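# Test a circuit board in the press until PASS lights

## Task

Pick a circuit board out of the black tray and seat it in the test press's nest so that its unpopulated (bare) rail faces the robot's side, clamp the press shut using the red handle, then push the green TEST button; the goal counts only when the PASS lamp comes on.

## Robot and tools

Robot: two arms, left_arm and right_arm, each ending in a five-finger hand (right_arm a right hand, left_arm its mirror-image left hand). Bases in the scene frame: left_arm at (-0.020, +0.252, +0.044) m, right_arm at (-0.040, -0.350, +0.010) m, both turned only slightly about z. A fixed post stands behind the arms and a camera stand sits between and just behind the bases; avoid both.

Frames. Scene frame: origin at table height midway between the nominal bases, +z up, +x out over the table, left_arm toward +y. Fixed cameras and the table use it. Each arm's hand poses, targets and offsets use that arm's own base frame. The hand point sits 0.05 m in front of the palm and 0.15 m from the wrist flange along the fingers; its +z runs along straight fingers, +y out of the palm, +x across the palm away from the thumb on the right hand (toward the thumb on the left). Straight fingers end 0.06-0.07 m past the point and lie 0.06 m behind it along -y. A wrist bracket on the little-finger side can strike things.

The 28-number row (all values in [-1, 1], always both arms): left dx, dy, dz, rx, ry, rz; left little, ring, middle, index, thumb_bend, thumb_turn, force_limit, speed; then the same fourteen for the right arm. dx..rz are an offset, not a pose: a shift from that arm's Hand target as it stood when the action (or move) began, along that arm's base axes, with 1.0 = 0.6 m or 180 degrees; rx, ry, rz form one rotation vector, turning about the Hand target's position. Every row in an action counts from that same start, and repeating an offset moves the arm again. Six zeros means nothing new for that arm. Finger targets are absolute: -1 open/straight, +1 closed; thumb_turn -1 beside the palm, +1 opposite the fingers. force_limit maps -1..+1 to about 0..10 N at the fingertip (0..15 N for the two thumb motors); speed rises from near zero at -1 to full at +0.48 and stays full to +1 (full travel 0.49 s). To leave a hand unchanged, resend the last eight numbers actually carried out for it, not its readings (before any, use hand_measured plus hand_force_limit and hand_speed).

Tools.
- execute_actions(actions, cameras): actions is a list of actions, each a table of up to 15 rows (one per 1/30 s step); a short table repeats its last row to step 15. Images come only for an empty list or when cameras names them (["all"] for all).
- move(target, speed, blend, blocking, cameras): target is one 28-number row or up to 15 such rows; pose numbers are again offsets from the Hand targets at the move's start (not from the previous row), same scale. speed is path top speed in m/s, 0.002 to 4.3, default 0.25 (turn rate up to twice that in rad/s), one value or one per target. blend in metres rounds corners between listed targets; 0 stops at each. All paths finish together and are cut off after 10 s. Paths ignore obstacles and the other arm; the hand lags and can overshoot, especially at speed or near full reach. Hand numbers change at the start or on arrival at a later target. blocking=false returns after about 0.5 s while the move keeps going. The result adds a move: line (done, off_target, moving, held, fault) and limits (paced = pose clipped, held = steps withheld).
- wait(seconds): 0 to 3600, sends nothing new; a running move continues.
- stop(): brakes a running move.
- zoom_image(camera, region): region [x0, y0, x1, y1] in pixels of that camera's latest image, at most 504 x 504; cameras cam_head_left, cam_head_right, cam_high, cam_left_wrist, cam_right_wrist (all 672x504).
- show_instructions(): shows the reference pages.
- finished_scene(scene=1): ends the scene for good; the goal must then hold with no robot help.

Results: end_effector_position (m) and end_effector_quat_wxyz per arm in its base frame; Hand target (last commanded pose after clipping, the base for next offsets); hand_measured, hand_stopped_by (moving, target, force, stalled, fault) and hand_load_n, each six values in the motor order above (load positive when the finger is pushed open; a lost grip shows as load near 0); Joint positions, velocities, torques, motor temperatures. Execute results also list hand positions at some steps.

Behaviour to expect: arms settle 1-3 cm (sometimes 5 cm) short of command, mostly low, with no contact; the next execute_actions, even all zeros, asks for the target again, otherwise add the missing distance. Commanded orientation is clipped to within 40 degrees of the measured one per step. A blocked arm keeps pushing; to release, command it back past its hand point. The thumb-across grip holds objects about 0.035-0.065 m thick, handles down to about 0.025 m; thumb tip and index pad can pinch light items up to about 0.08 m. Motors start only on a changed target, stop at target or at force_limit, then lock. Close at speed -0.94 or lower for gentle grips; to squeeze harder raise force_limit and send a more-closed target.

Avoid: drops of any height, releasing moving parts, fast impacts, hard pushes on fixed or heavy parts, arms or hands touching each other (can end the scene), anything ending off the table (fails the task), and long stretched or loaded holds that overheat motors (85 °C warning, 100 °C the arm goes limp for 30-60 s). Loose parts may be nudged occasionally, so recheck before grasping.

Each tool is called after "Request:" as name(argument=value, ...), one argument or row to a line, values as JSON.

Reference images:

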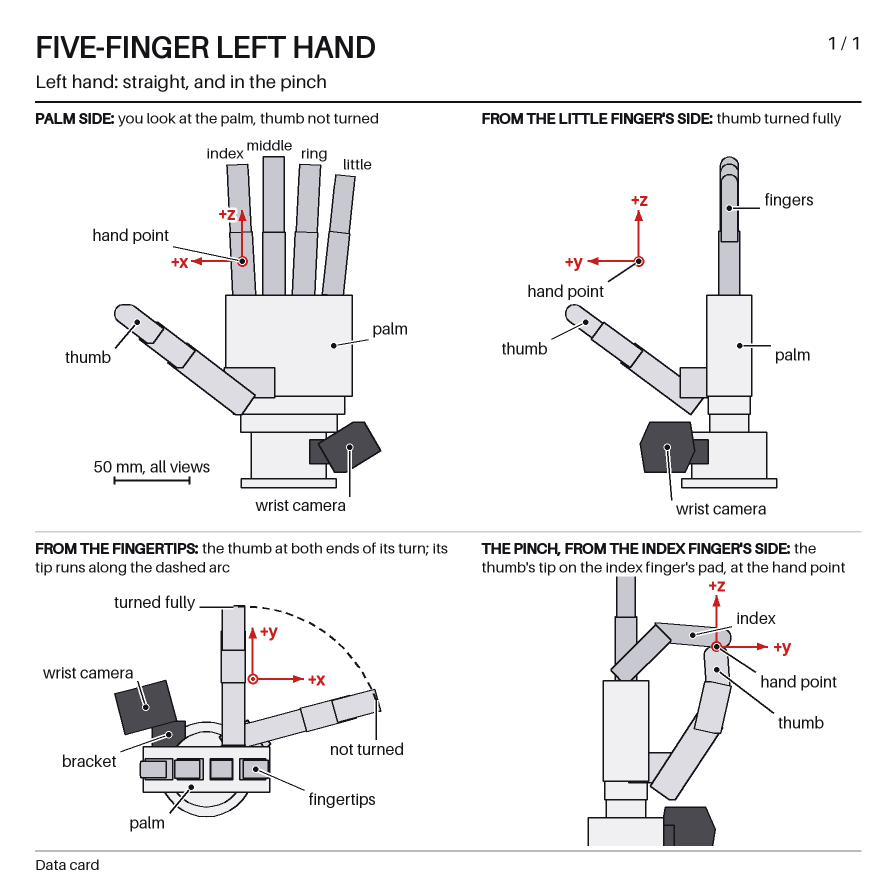

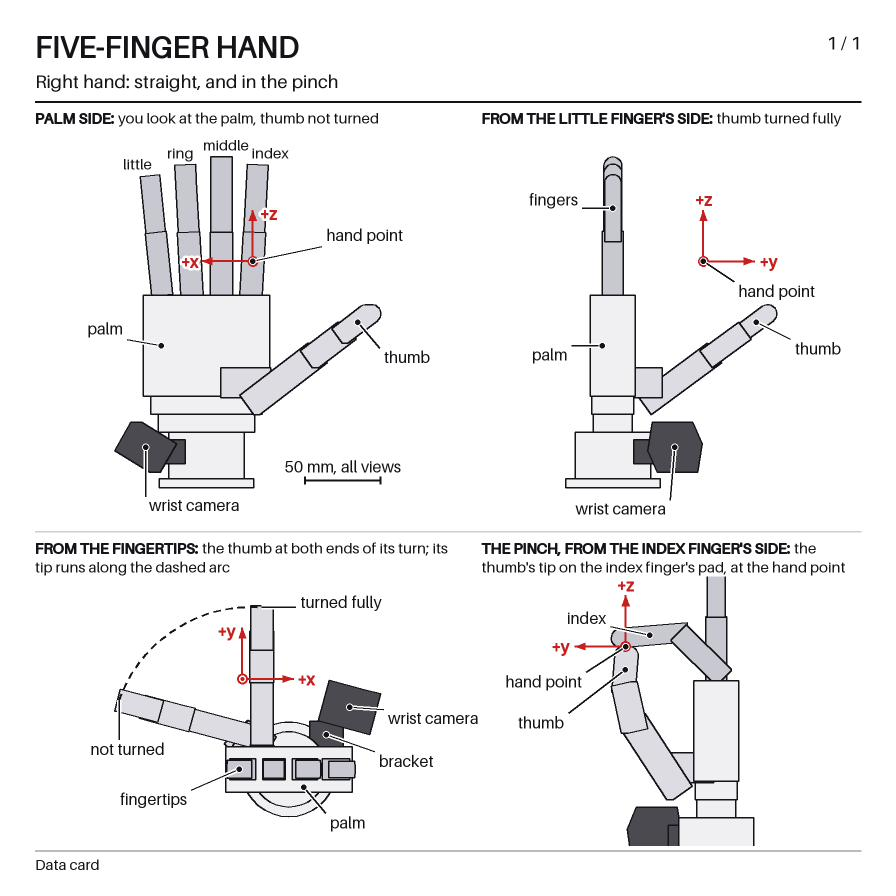

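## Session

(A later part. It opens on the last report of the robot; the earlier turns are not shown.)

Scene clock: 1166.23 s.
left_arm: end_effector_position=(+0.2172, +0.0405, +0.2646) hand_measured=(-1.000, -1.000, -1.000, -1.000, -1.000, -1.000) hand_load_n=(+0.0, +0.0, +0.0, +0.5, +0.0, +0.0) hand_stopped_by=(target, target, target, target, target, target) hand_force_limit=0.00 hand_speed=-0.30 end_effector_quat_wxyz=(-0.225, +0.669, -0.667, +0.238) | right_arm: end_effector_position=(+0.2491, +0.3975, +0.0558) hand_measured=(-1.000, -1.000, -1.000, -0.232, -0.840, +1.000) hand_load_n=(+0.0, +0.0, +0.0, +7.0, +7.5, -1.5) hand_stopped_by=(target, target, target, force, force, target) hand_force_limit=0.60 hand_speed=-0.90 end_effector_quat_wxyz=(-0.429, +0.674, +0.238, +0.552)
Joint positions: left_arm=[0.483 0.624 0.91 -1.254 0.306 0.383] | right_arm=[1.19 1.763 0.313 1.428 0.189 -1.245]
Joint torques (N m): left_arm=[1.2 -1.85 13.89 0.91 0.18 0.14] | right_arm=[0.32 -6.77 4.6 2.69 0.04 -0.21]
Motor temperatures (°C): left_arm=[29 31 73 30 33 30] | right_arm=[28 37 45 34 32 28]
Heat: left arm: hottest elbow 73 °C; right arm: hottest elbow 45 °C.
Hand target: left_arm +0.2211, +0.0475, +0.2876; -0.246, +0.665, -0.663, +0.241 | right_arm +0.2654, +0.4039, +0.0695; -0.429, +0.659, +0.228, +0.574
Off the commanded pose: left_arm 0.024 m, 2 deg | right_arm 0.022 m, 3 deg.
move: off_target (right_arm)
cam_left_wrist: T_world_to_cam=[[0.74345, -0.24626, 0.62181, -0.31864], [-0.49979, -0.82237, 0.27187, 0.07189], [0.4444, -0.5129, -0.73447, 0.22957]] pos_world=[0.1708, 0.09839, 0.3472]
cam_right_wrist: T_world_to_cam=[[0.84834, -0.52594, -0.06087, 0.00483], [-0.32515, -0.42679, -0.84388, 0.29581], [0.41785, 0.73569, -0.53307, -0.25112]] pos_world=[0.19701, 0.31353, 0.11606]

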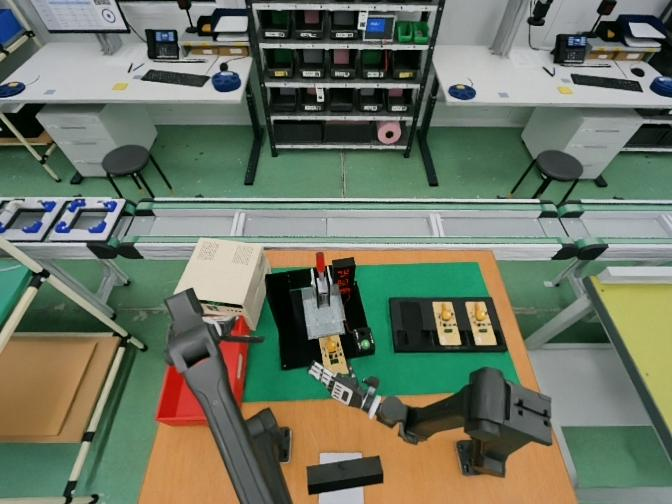

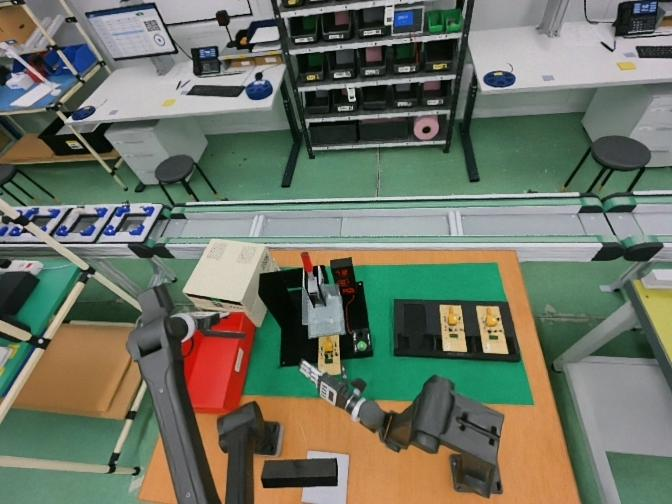

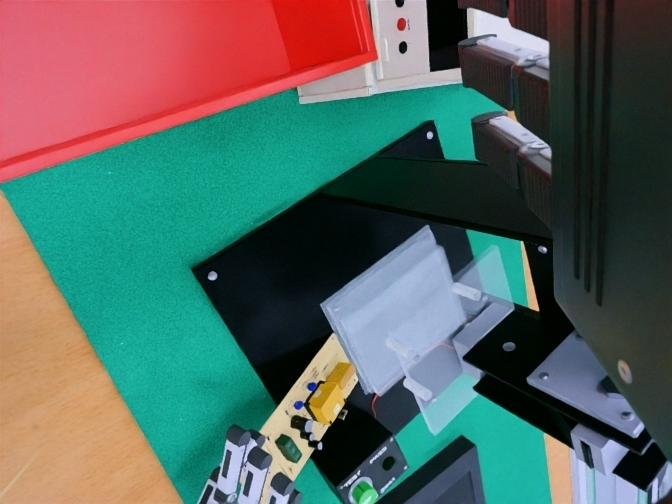

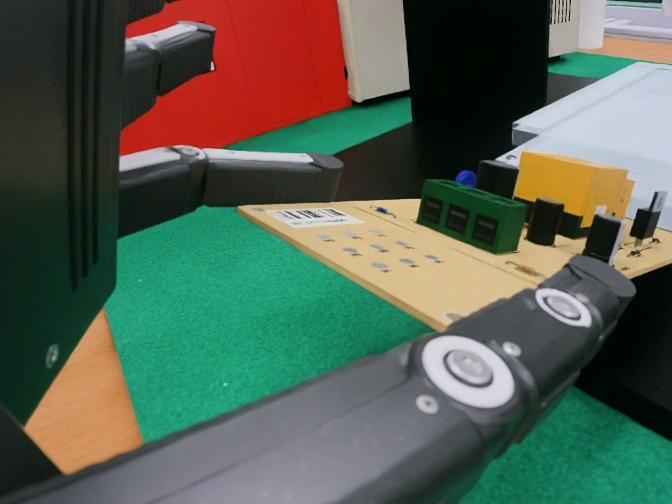

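Request:
move(
  target=[0,0,0,0,0,0,-1,-1,-1,-1,-1,-1,0,-0.3,-0.1,-0.0105,0.0,0,0,0,-1,-1,-1,0.0,-0.65,1,0.6,-0.9],
  speed=0.04,
  cameras=["cam_head_left","cam_head_right","cam_left_wrist","cam_right_wrist"],
)

Request:
zoom_image(
  camera="cam_left_wrist",
  region=[170, 200, 500, 504],
)

Request:
zoom_image(
  camera="cam_head_left",
  region=[260, 270, 400, 410],
)

Scene clock: 1174.20 s.
left_arm: end_effector_position=(+0.2172, +0.0405, +0.2646) hand_measured=(-1.000, -1.000, -1.000, -1.000, -1.000, -1.000) hand_load_n=(+0.0, +0.0, +0.0, +0.0, +0.0, -0.5) hand_stopped_by=(target, target, target, target, target, target) hand_force_limit=0.00 hand_speed=-0.30 end_effector_quat_wxyz=(-0.225, +0.669, -0.667, +0.238) | right_arm: end_effector_position=(+0.2043, +0.3970, +0.0588) hand_measured=(-1.000, -1.000, -1.000, -0.232, -0.840, +1.000) hand_load_n=(+0.0, +0.0, +0.0, +7.0, +8.0, -1.0) hand_stopped_by=(target, target, target, force, force, target) hand_force_limit=0.60 hand_speed=-0.90 end_effector_quat_wxyz=(-0.426, +0.671, +0.230, +0.562)
Joint positions: left_arm=[0.483 0.624 0.91 -1.254 0.306 0.383] | right_arm=[1.36 1.763 0.28 1.476 0.381 -1.249]
Joint torques (N m): left_arm=[1.2 -1.73 13.89 0.91 0.18 0.14] | right_arm=[2.37 -7.53 2.1 2.59 0.16 -0.25]
Motor temperatures (°C): left_arm=[29 31 73 30 33 30] | right_arm=[28 36 45 34 32 28]
Heat: left arm: hottest elbow 73 °C; right arm: hottest elbow 45 °C.
Hand target: left_arm +0.2211, +0.0475, +0.2876; -0.246, +0.665, -0.663, +0.241 | right_arm +0.2054, +0.3976, +0.0695; -0.429, +0.659, +0.228, +0.574
Off the commanded pose: left_arm 0.024 m, 2 deg | right_arm 0.011 m, 2 deg.
move: off_target (right_arm)
cam_left_wrist: T_world_to_cam=[[0.74345, -0.24626, 0.62181, -0.31864], [-0.49979, -0.82237, 0.27187, 0.07189], [0.4444, -0.5129, -0.73447, 0.22957]] pos_world=[0.1708, 0.09839, 0.3472]
cam_right_wrist: T_world_to_cam=[[0.83745, -0.54336, -0.05856, 0.05176], [-0.32527, -0.40947, -0.85237, 0.27737], [0.43917, 0.73287, -0.51965, -0.23447]] pos_world=[0.14985, 0.31354, 0.11761]

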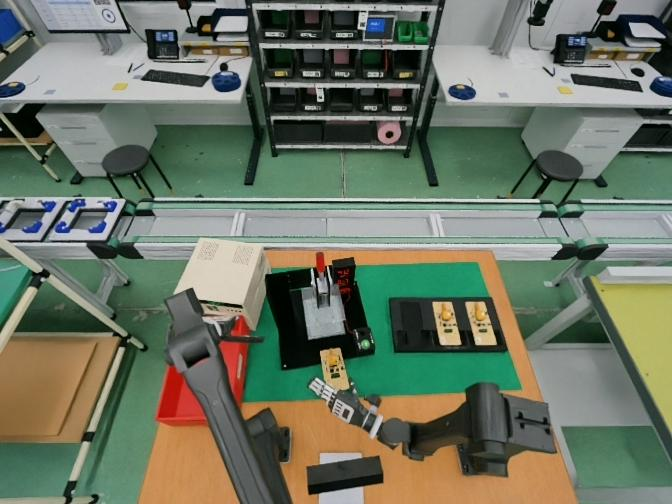

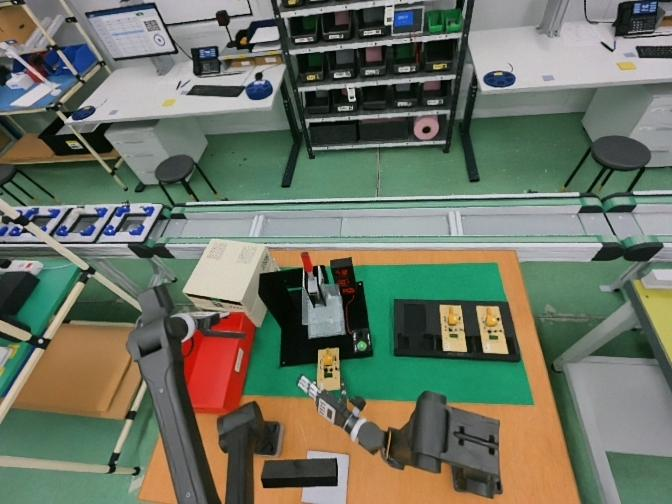

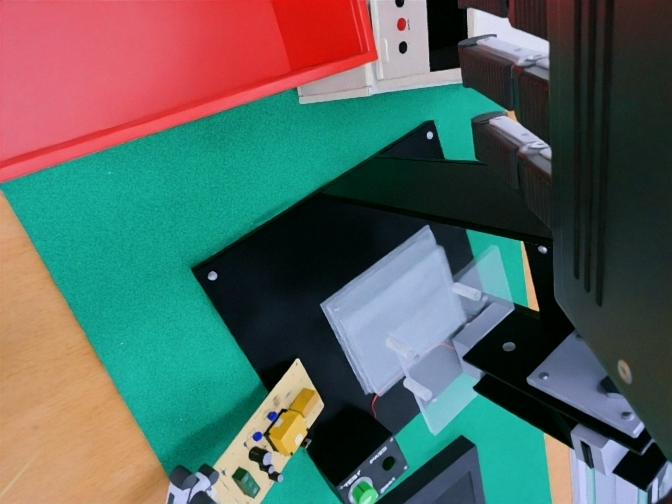

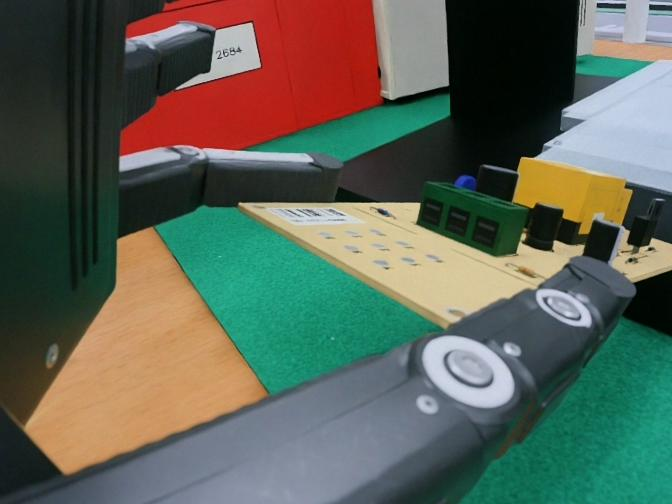

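Scaled by 1.527.

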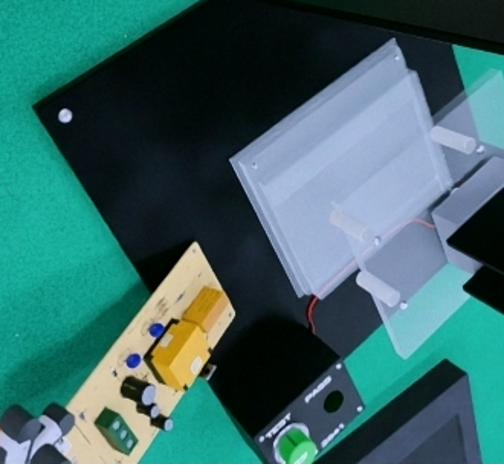

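Scaled by 3.600.

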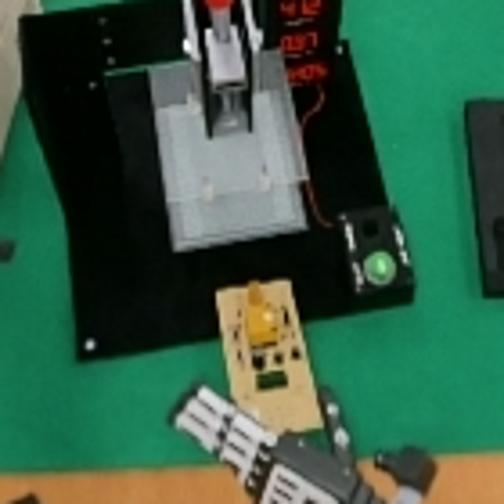

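Request:
move(
  target=[
    [0,0,0,0,0,0,-1,-1,-1,-1,-1,-1,0,-0.3,0,0,0,0,0,0,-1,-1,-1,0.1,-0.6,1,0.6,-0.9],
    [0,0,0,0,0,0,-1,-1,-1,-1,-1,-1,0,-0.3,0,0,0.07,0,0,0,-1,-1,-1,0.1,-0.6,1,0.6,-0.9],
    [0,0,0,0,0,0,-1,-1,-1,-1,-1,-1,0,-0.3,0,0,0.07,0.0104,-0.0994,0,-1,-1,-1,0.1,-0.6,1,0.6,-0.9],
  ],
  speed=0.05,
  cameras=["cam_head_left","cam_head_right","cam_left_wrist","cam_right_wrist"],
)

Request:
zoom_image(
  camera="cam_head_left",
  region=[260, 270, 400, 410],
)

Request:
zoom_image(
  camera="cam_head_right",
  region=[260, 270, 400, 410],
)

Scene clock: 1199.97 s.
left_arm: end_effector_position=(+0.2172, +0.0405, +0.2646) hand_measured=(-1.000, -1.000, -1.000, -1.000, -1.000, -1.000) hand_load_n=(+0.0, +0.0, +0.0, +0.0, +0.0, +0.0) hand_stopped_by=(target, target, target, target, target, target) hand_force_limit=0.00 hand_speed=-0.30 end_effector_quat_wxyz=(-0.225, +0.669, -0.667, +0.238) | right_arm: end_effector_position=(+0.2073, +0.3953, +0.1048) hand_measured=(-1.000, -1.000, -1.000, -0.224, -0.832, +1.000) hand_load_n=(+0.0, +0.0, +0.0, +4.0, +7.0, +0.0) hand_stopped_by=(target, target, target, force, force, target) hand_force_limit=0.60 hand_speed=-0.90 end_effector_quat_wxyz=(-0.382, +0.607, +0.291, +0.634)
Joint positions: left_arm=[0.483 0.624 0.91 -1.254 0.306 0.383] | right_arm=[1.378 1.724 0.276 1.551 0.387 -1.514]
Joint torques (N m): left_arm=[1.2 -1.85 13.9 0.91 0.18 0.14] | right_arm=[2.43 -6.95 2.35 2.62 -0.19 -0.28]
Motor temperatures (°C): left_arm=[29 31 73 30 33 30] | right_arm=[28 36 43 34 32 28]
Heat: left arm: hottest elbow 73 °C; right arm: hottest elbow 43 °C.
Hand target: left_arm +0.2211, +0.0475, +0.2876; -0.246, +0.665, -0.663, +0.241 | right_arm +0.2054, +0.3976, +0.1115; -0.399, +0.555, +0.283, +0.673
Off the commanded pose: left_arm 0.024 m, 2 deg | right_arm 0.007 m, 8 deg.
joint sent to its limit (right arm) — joint 4 (wrist pitch), upper limit. The joint targets are off in orientation, not in position.
move: off_target (right_arm)
cam_left_wrist: T_world_to_cam=[[0.74345, -0.24626, 0.62181, -0.31864], [-0.49979, -0.82237, 0.27187, 0.07189], [0.4444, -0.5129, -0.73447, 0.22957]] pos_world=[0.1708, 0.09839, 0.3472]
cam_right_wrist: T_world_to_cam=[[0.82472, -0.54078, 0.16551, 0.02916], [-0.11343, -0.44489, -0.88838, 0.29064], [0.55405, 0.71389, -0.42825, -0.23662]] pos_world=[0.14001, 0.31399, 0.15204]

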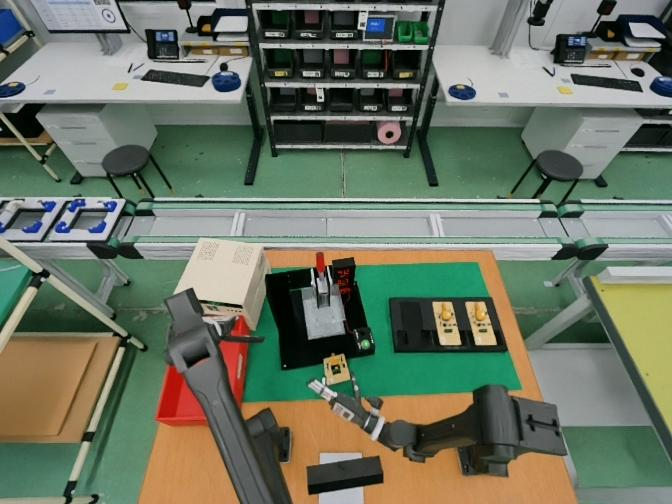

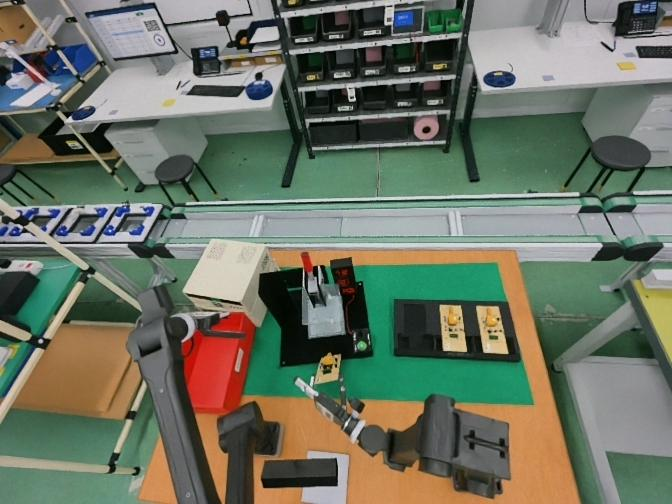

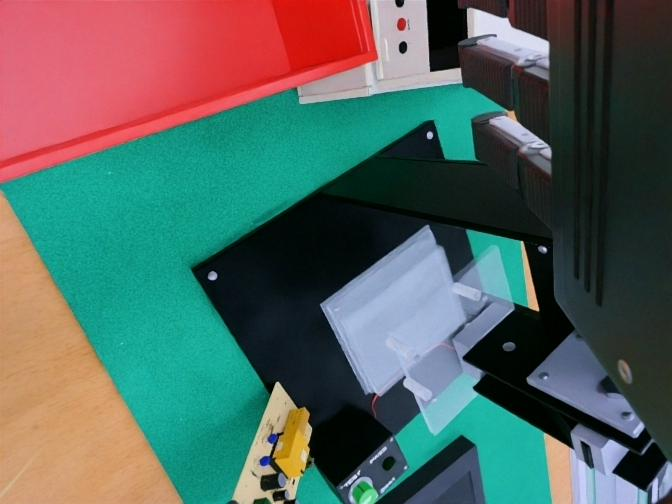

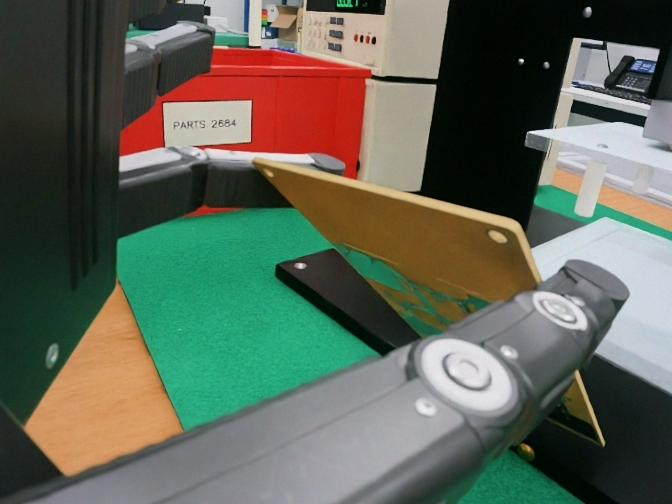

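Scaled by 3.600.

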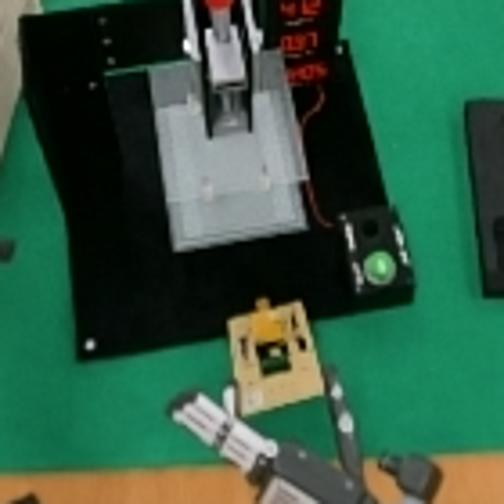

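Scaled by 3.600.

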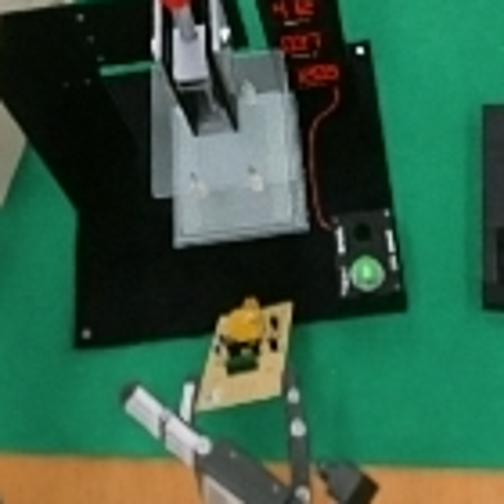

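Request:
move(
  target=[
    [0,0,0,0,0,0,-1,-1,-1,-1,-1,-1,0,-0.3,0,0,0.18,0,0,0,-1,-1,-1,0.1,-0.6,1,0.6,-0.9],
    [0,0,0,0,0,0,-1,-1,-1,-1,-1,-1,0,-0.3,0.33,-0.44,0.18,0,0,0,-1,-1,-1,0.1,-0.6,1,0.6,-0.9],
  ],
  speed=0.07,
  blend=0.03,
  cameras=["all"],
)

Request:
zoom_image(
  camera="cam_high",
  region=[130, 70, 330, 320],
)

Scene clock: 1263.33 s.
left_arm: end_effector_position=(+0.2172, +0.0405, +0.2646) hand_measured=(-1.000, -1.000, -1.000, -1.000, -1.000, -1.000) hand_load_n=(+0.0, +0.0, +0.0, +0.0, -0.5, +0.0) hand_stopped_by=(target, target, target, target, target, target) hand_force_limit=0.00 hand_speed=-0.30 end_effector_quat_wxyz=(-0.225, +0.669, -0.667, +0.238) | right_arm: end_effector_position=(+0.3924, +0.1330, +0.2017) hand_measured=(-1.000, -1.000, -1.000, -0.224, -0.830, +1.000) hand_load_n=(+0.0, +0.0, +0.0, +0.0, +0.0, +0.0) hand_stopped_by=(target, target, target, force, force, target) hand_force_limit=0.60 hand_speed=-0.90 end_effector_quat_wxyz=(-0.399, +0.571, +0.276, +0.662)
Joint positions: left_arm=[0.483 0.624 0.91 -1.254 0.306 0.383] | right_arm=[-0.004 1.318 0.221 1.448 -0.968 -1.185]
Joint torques (N m): left_arm=[1.2 -1.79 13.89 0.92 0.18 0.14] | right_arm=[1.9 -4.13 7.32 1.96 -0.01 0.18]
Motor temperatures (°C): left_arm=[29 31 75 30 33 30] | right_arm=[28 36 42 34 31 28]
Heat: left arm: hottest elbow 75 °C; right arm: hottest elbow 42 °C.
Hand target: left_arm +0.2211, +0.0475, +0.2876; -0.246, +0.665, -0.663, +0.241 | right_arm +0.4034, +0.1337, +0.2195; -0.399, +0.554, +0.283, +0.673
Off the commanded pose: left_arm 0.024 m, 2 deg | right_arm 0.021 m, 2 deg.
move: off_target (right_arm)
cam_left_wrist: T_world_to_cam=[[0.74345, -0.24626, 0.62181, -0.31864], [-0.49979, -0.82237, 0.27187, 0.07189], [0.4444, -0.5129, -0.73447, 0.22957]] pos_world=[0.1708, 0.09839, 0.3472]
cam_right_wrist: T_world_to_cam=[[0.81721, -0.55162, 0.16698, -0.27727], [-0.05984, -0.36936, -0.92736, 0.25786], [0.57322, 0.74786, -0.33485, -0.14121]] pos_world=[0.32296, 0.0479, 0.23814]

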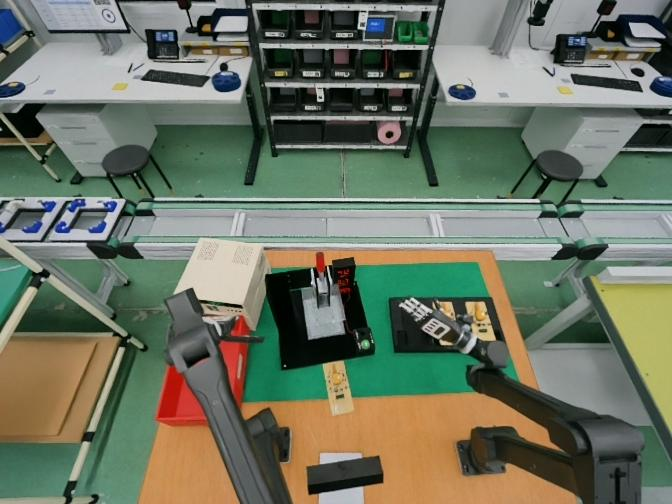

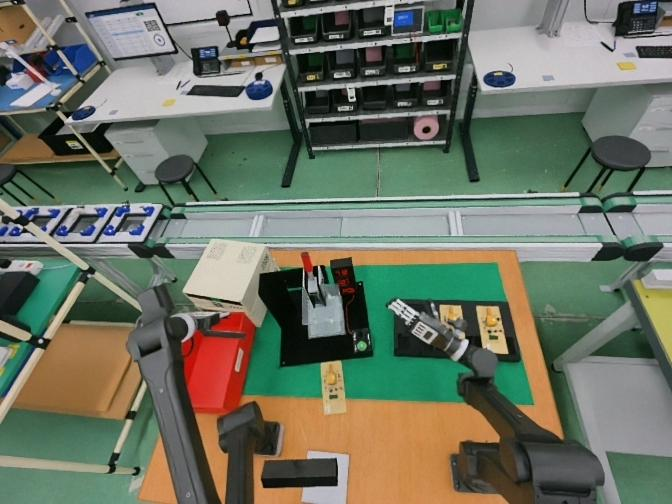

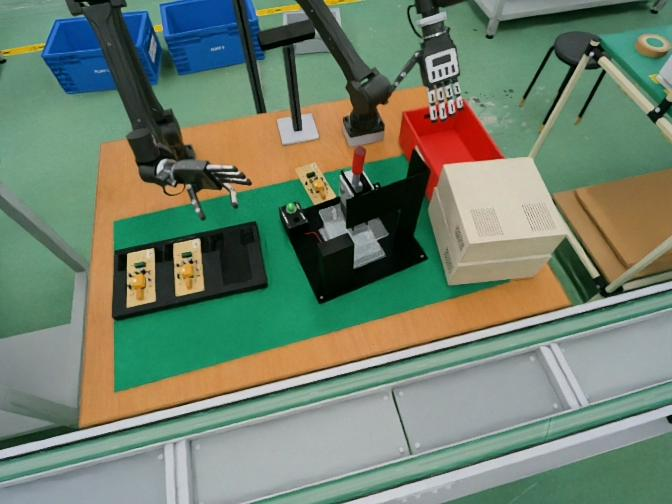

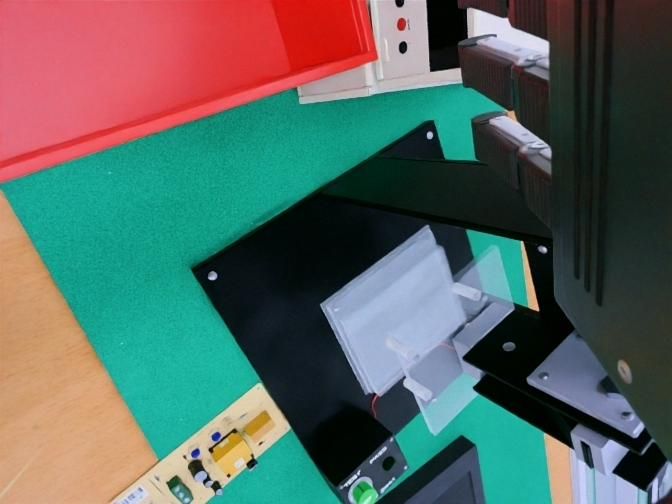

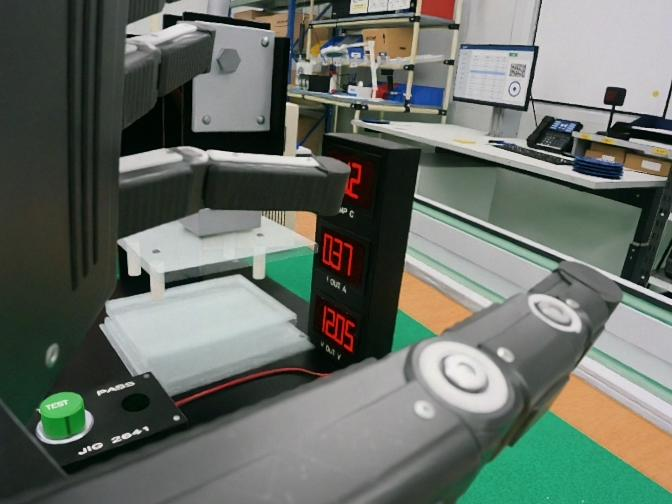

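Scaled by 2.016.

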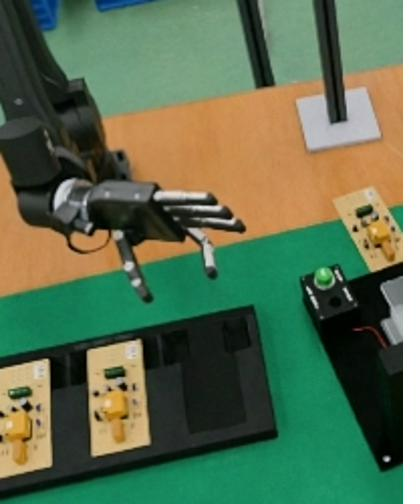

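Request:
zoom_image(
  camera="cam_right_wrist",
  region=[90, 200, 340, 420],
)

Request:
zoom_image(
  camera="cam_head_left",
  region=[260, 290, 400, 430],
)

Request:
zoom_image(
  camera="cam_left_wrist",
  region=[100, 350, 420, 504],
)

Scaled by 2.016.

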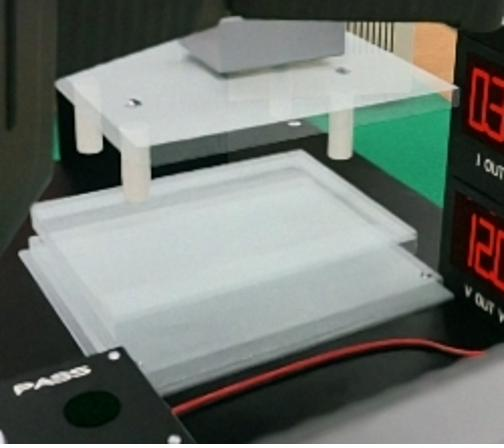

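Scaled by 3.600.

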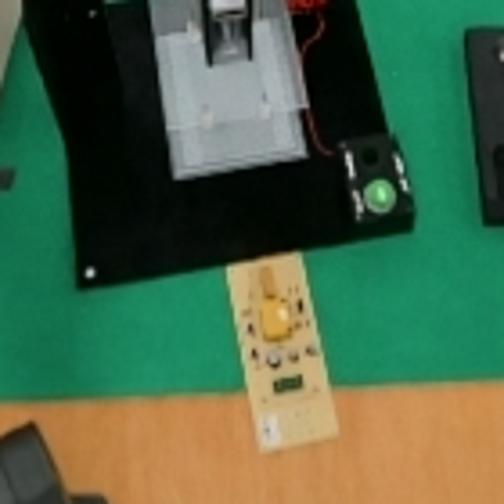

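Scaled by 1.575.

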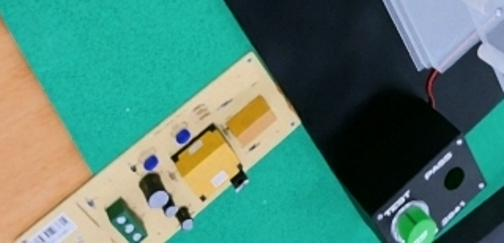

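Request:
move(
  target=[
    [0,0,0,0,0,0,-1,-1,-1,-1,-1,-1,0,-0.3,0,0,0,0,0,0,-1,-1,-1,-0.4,-1,1,0,-0.3],
    [0,0,0,0,0,0,-1,-1,-1,-1,-1,-1,0,-0.3,-0.095,-0.192,-0.15,-0.0301,0.1855,-0.0336,-1,-1,-1,-0.4,-1,1,0,-0.3],
  ],
  speed=0.12,
  cameras=["cam_high","cam_right_wrist","cam_head_left"],
)

Request:
zoom_image(
  camera="cam_high",
  region=[110, 150, 260, 300],
)

Scene clock: 1335.20 s.
left_arm: end_effector_position=(+0.2172, +0.0405, +0.2646) hand_measured=(-1.000, -1.000, -1.000, -1.000, -1.000, -1.000) hand_load_n=(-0.5, +0.0, +0.0, +0.0, +0.0, +0.5) hand_stopped_by=(target, target, target, target, target, target) hand_force_limit=0.00 hand_speed=-0.30 end_effector_quat_wxyz=(-0.225, +0.669, -0.667, +0.238) | right_arm: end_effector_position=(+0.3284, +0.0270, +0.1045) hand_measured=(-1.000, -1.000, -1.000, -0.400, -1.000, +1.000) hand_load_n=(+0.0, +0.0, +0.0, +0.0, -0.5, +0.0) hand_stopped_by=(target, target, target, target, target, target) hand_force_limit=0.00 hand_speed=-0.30 end_effector_quat_wxyz=(-0.415, +0.765, +0.137, +0.473)
Joint positions: left_arm=[0.483 0.624 0.91 -1.254 0.306 0.383] | right_arm=[-0.441 0.91 0.296 -0.129 -1.259 -1.747]
Joint torques (N m): left_arm=[1.14 -1.85 13.89 0.91 0.18 0.14] | right_arm=[1.44 -2.32 11.36 0.06 -0.65 -0.23]
Motor temperatures (°C): left_arm=[29 30 76 30 33 30] | right_arm=[28 36 47 33 31 28]
Heat: left arm: hottest elbow 76 °C; right arm: hottest elbow 47 °C.
Hand target: left_arm +0.2211, +0.0475, +0.2876; -0.246, +0.665, -0.663, +0.241 | right_arm +0.3464, +0.0185, +0.1296; -0.402, +0.756, +0.158, +0.492
Off the commanded pose: left_arm 0.024 m, 2 deg | right_arm 0.032 m, 4 deg.
move: off_target (right_arm)
cam_right_wrist: T_world_to_cam=[[0.72502, -0.63127, -0.27541, -0.18852], [-0.60119, -0.38495, -0.70028, 0.27914], [0.33604, 0.67328, -0.65861, 0.05588]] pos_world=[0.28572, -0.04918, 0.18035]
Images, in order (width x height): cam_head_left 672x504, cam_high 672x504, cam_right_wrist 672x504.

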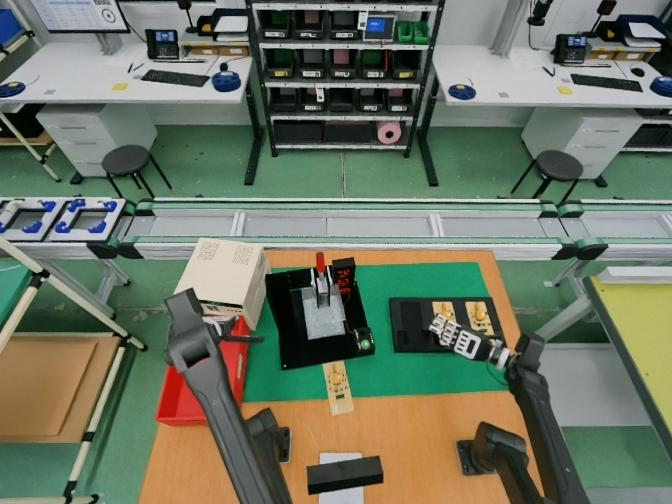

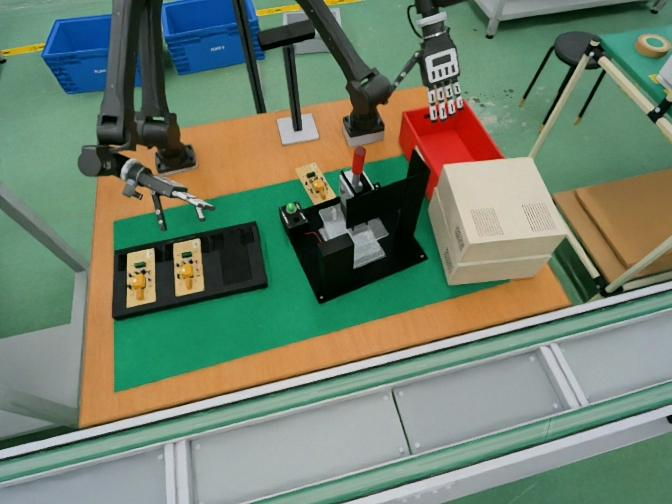

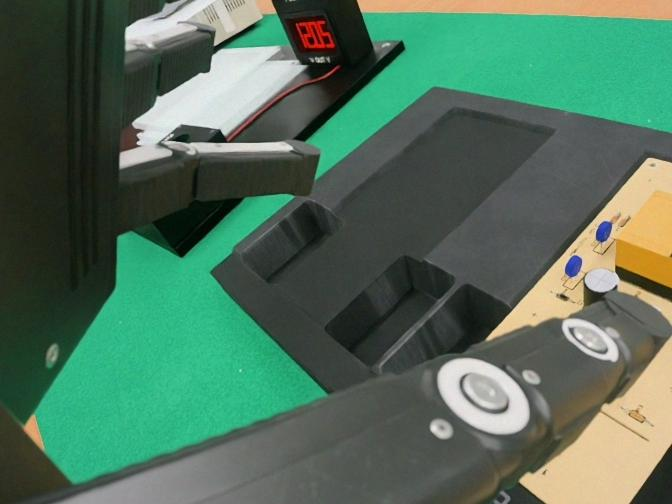

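Scaled by 3.360.

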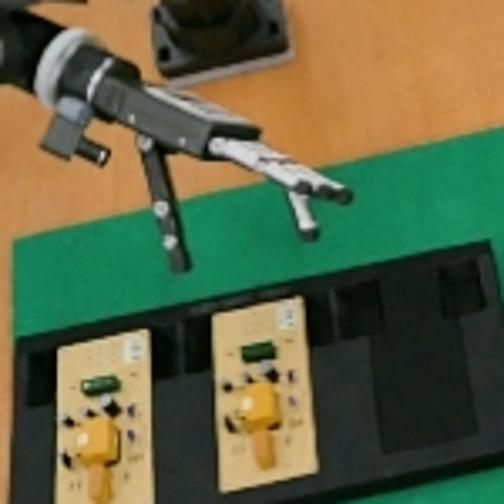

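Request:
move(
  target=[-0.05,0.02,-0.2,0,-0.11,0,-1,-1,-1,-1,-1,-1,0,-0.3,-0.008,-0.006,-0.075,0,0,0,-1,-1,-1,-0.4,-1,1,0,-0.3],
  speed=0.1,
  cameras=["cam_high","cam_right_wrist","cam_left_wrist","cam_head_left"],
)

Request:
zoom_image(
  camera="cam_high",
  region=[110, 170, 240, 300],
)

Scene clock: 1358.57 s.
left_arm: end_effector_position=(+0.1969, +0.0470, +0.1787) hand_measured=(-1.000, -1.000, -1.000, -1.000, -1.000, -1.000) hand_load_n=(+0.0, +0.0, +0.0, +0.0, +0.0, +0.0) hand_stopped_by=(target, target, target, target, target, target) hand_force_limit=0.00 hand_speed=-0.30 end_effector_quat_wxyz=(-0.333, +0.600, -0.629, +0.365) | right_arm: end_effector_position=(+0.3378, +0.0175, +0.0807) hand_measured=(-1.000, -1.000, -1.000, -0.400, -1.000, +1.000) hand_load_n=(+0.0, +0.0, +0.0, +0.0, +0.0, +0.0) hand_stopped_by=(target, target, target, target, target, target) hand_force_limit=0.00 hand_speed=-0.30 end_effector_quat_wxyz=(-0.410, +0.762, +0.145, +0.480)
Joint positions: left_arm=[0.957 0.323 0.507 -1.037 0.825 0.678] | right_arm=[-0.462 1.053 0.283 -0.006 -1.277 -1.804]
Joint torques (N m): left_arm=[4.95 -2.14 6.43 2.1 0.51 0.12] | right_arm=[1.14 -3.02 6.56 1.52 -0.66 -0.23]
Motor temperatures (°C): left_arm=[29 30 76 30 33 30] | right_arm=[28 35 48 33 32 28]
Heat: left arm: hottest elbow 76 °C; right arm: hottest elbow 48 °C.
Hand target: left_arm +0.1911, +0.0595, +0.1676; -0.356, +0.613, -0.611, +0.352 | right_arm +0.3416, +0.0149, +0.0846; -0.402, +0.756, +0.158, +0.492
Off the commanded pose: left_arm 0.018 m, 4 deg | right_arm 0.006 m, 2 deg.
move: off_target (left_arm)
cam_left_wrist: T_world_to_cam=[[0.45906, -0.26694, 0.84735, -0.23189], [-0.60328, -0.79383, 0.07676, 0.14435], [0.65216, -0.54643, -0.52545, 0.10208]] pos_world=[0.12696, 0.10847, 0.23905]
cam_right_wrist: T_world_to_cam=[[0.73208, -0.63198, -0.25428, -0.21196], [-0.58603, -0.39397, -0.70806, 0.26015], [0.3473, 0.66738, -0.65878, 0.03985]] pos_world=[0.29379, -0.05806, 0.15656]
Images, in order (width x height): cam_head_left 672x504, cam_high 672x504, cam_left_wrist 672x504, cam_right_wrist 672x504.

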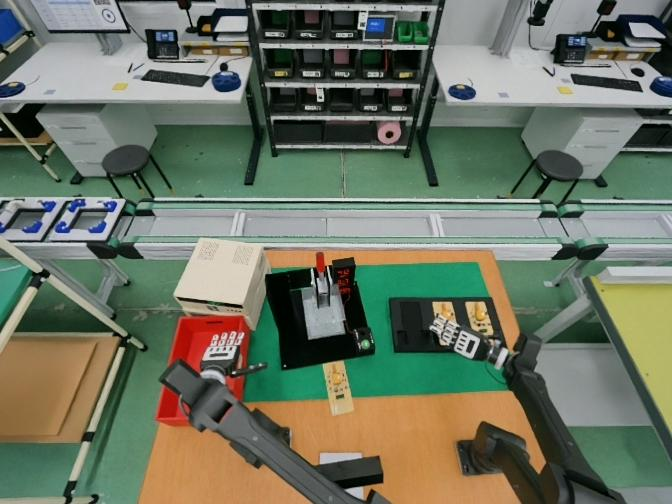

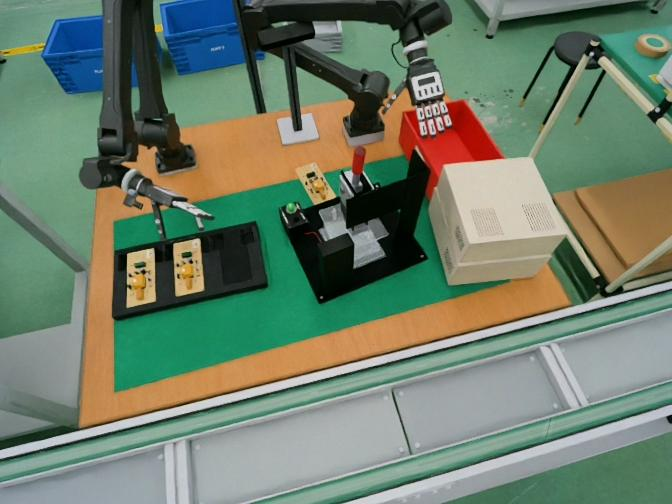

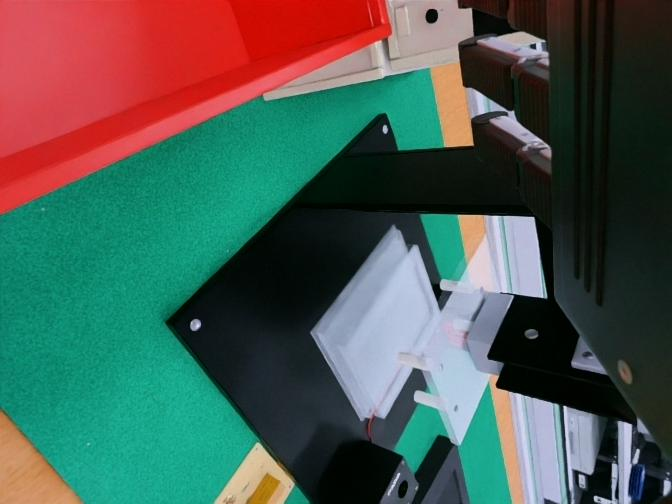

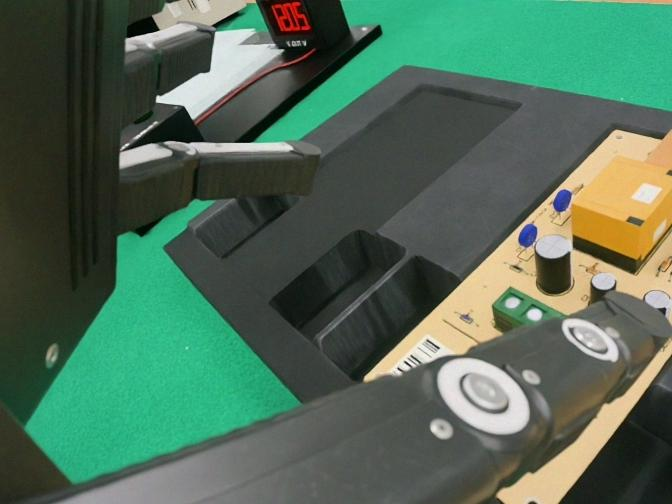

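Scaled by 3.877.

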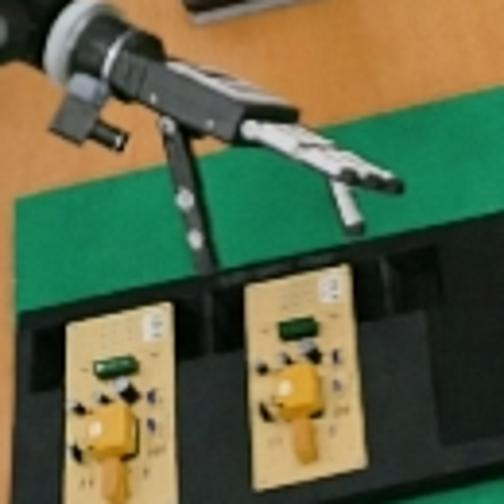

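Request:
move(
  target=[0,0,0,0,0,0,-1,-1,-1,-1,-1,-1,0,-0.3,0.022,-0.01,-0.075,0,0,-0.022,-1,-1,-1,-0.4,-1,1,0,-0.3],
  speed=0.08,
  cameras=["cam_high","cam_right_wrist"],
)

Request:
zoom_image(
  camera="cam_high",
  region=[130, 190, 230, 290],
)

Scene clock: 1375.60 s.
left_arm: end_effector_position=(+0.1969, +0.0470, +0.1787) hand_measured=(-1.000, -1.000, -1.000, -1.000, -1.000, -1.000) hand_load_n=(+0.0, +0.0, +0.0, -0.5, +0.0, -0.5) hand_stopped_by=(target, target, target, target, target, target) hand_force_limit=0.00 hand_speed=-0.30 end_effector_quat_wxyz=(-0.334, +0.600, -0.629, +0.365) | right_arm: end_effector_position=(+0.3533, +0.0060, +0.0387) hand_measured=(-1.000, -1.000, -1.000, -0.400, -1.000, +1.000) hand_load_n=(+0.0, +0.0, +0.0, +0.0, +0.5, +0.0) hand_stopped_by=(target, target, target, target, target, target) hand_force_limit=0.00 hand_speed=-0.30 end_effector_quat_wxyz=(-0.383, +0.762, +0.132, +0.505)
Joint positions: left_arm=[0.957 0.323 0.507 -1.037 0.826 0.679] | right_arm=[-0.452 1.316 0.211 0.505 -1.214 -1.663]
Joint torques (N m): left_arm=[5.01 -2.14 6.45 2.13 0.51 0.13] | right_arm=[2.84 -3.72 4.29 1.83 -0.14 0.17]
Motor temperatures (°C): left_arm=[29 30 70 30 33 30] | right_arm=[28 35 47 33 33 28]
Heat: left arm: hottest elbow 70 °C; right arm: hottest elbow 47 °C.
Hand target: left_arm +0.1910, +0.0596, +0.1675; -0.356, +0.613, -0.611, +0.352 | right_arm +0.3548, +0.0089, +0.0396; -0.385, +0.761, +0.132, +0.505
Off the commanded pose: left_arm 0.018 m, 4 deg | right_arm 0.003 m, 0 deg.
move: done
cam_right_wrist: T_world_to_cam=[[0.69708, -0.68429, -0.21408, -0.23015], [-0.58591, -0.37154, -0.72018, 0.23529], [0.41328, 0.62745, -0.65993, -0.00866]] pos_world=[0.30187, -0.06464, 0.11446]

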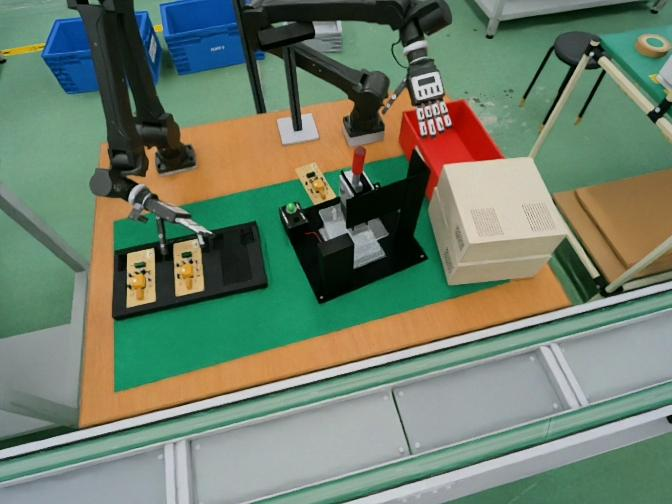

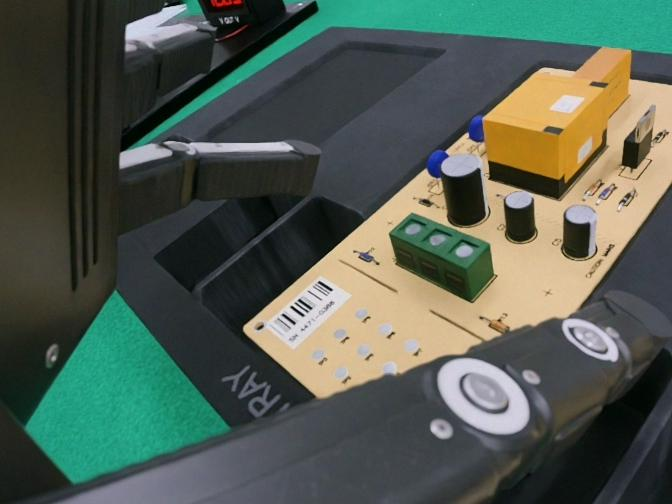

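Scaled by 5.040.

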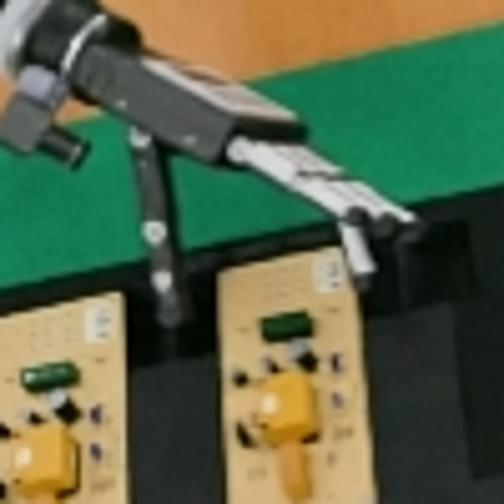

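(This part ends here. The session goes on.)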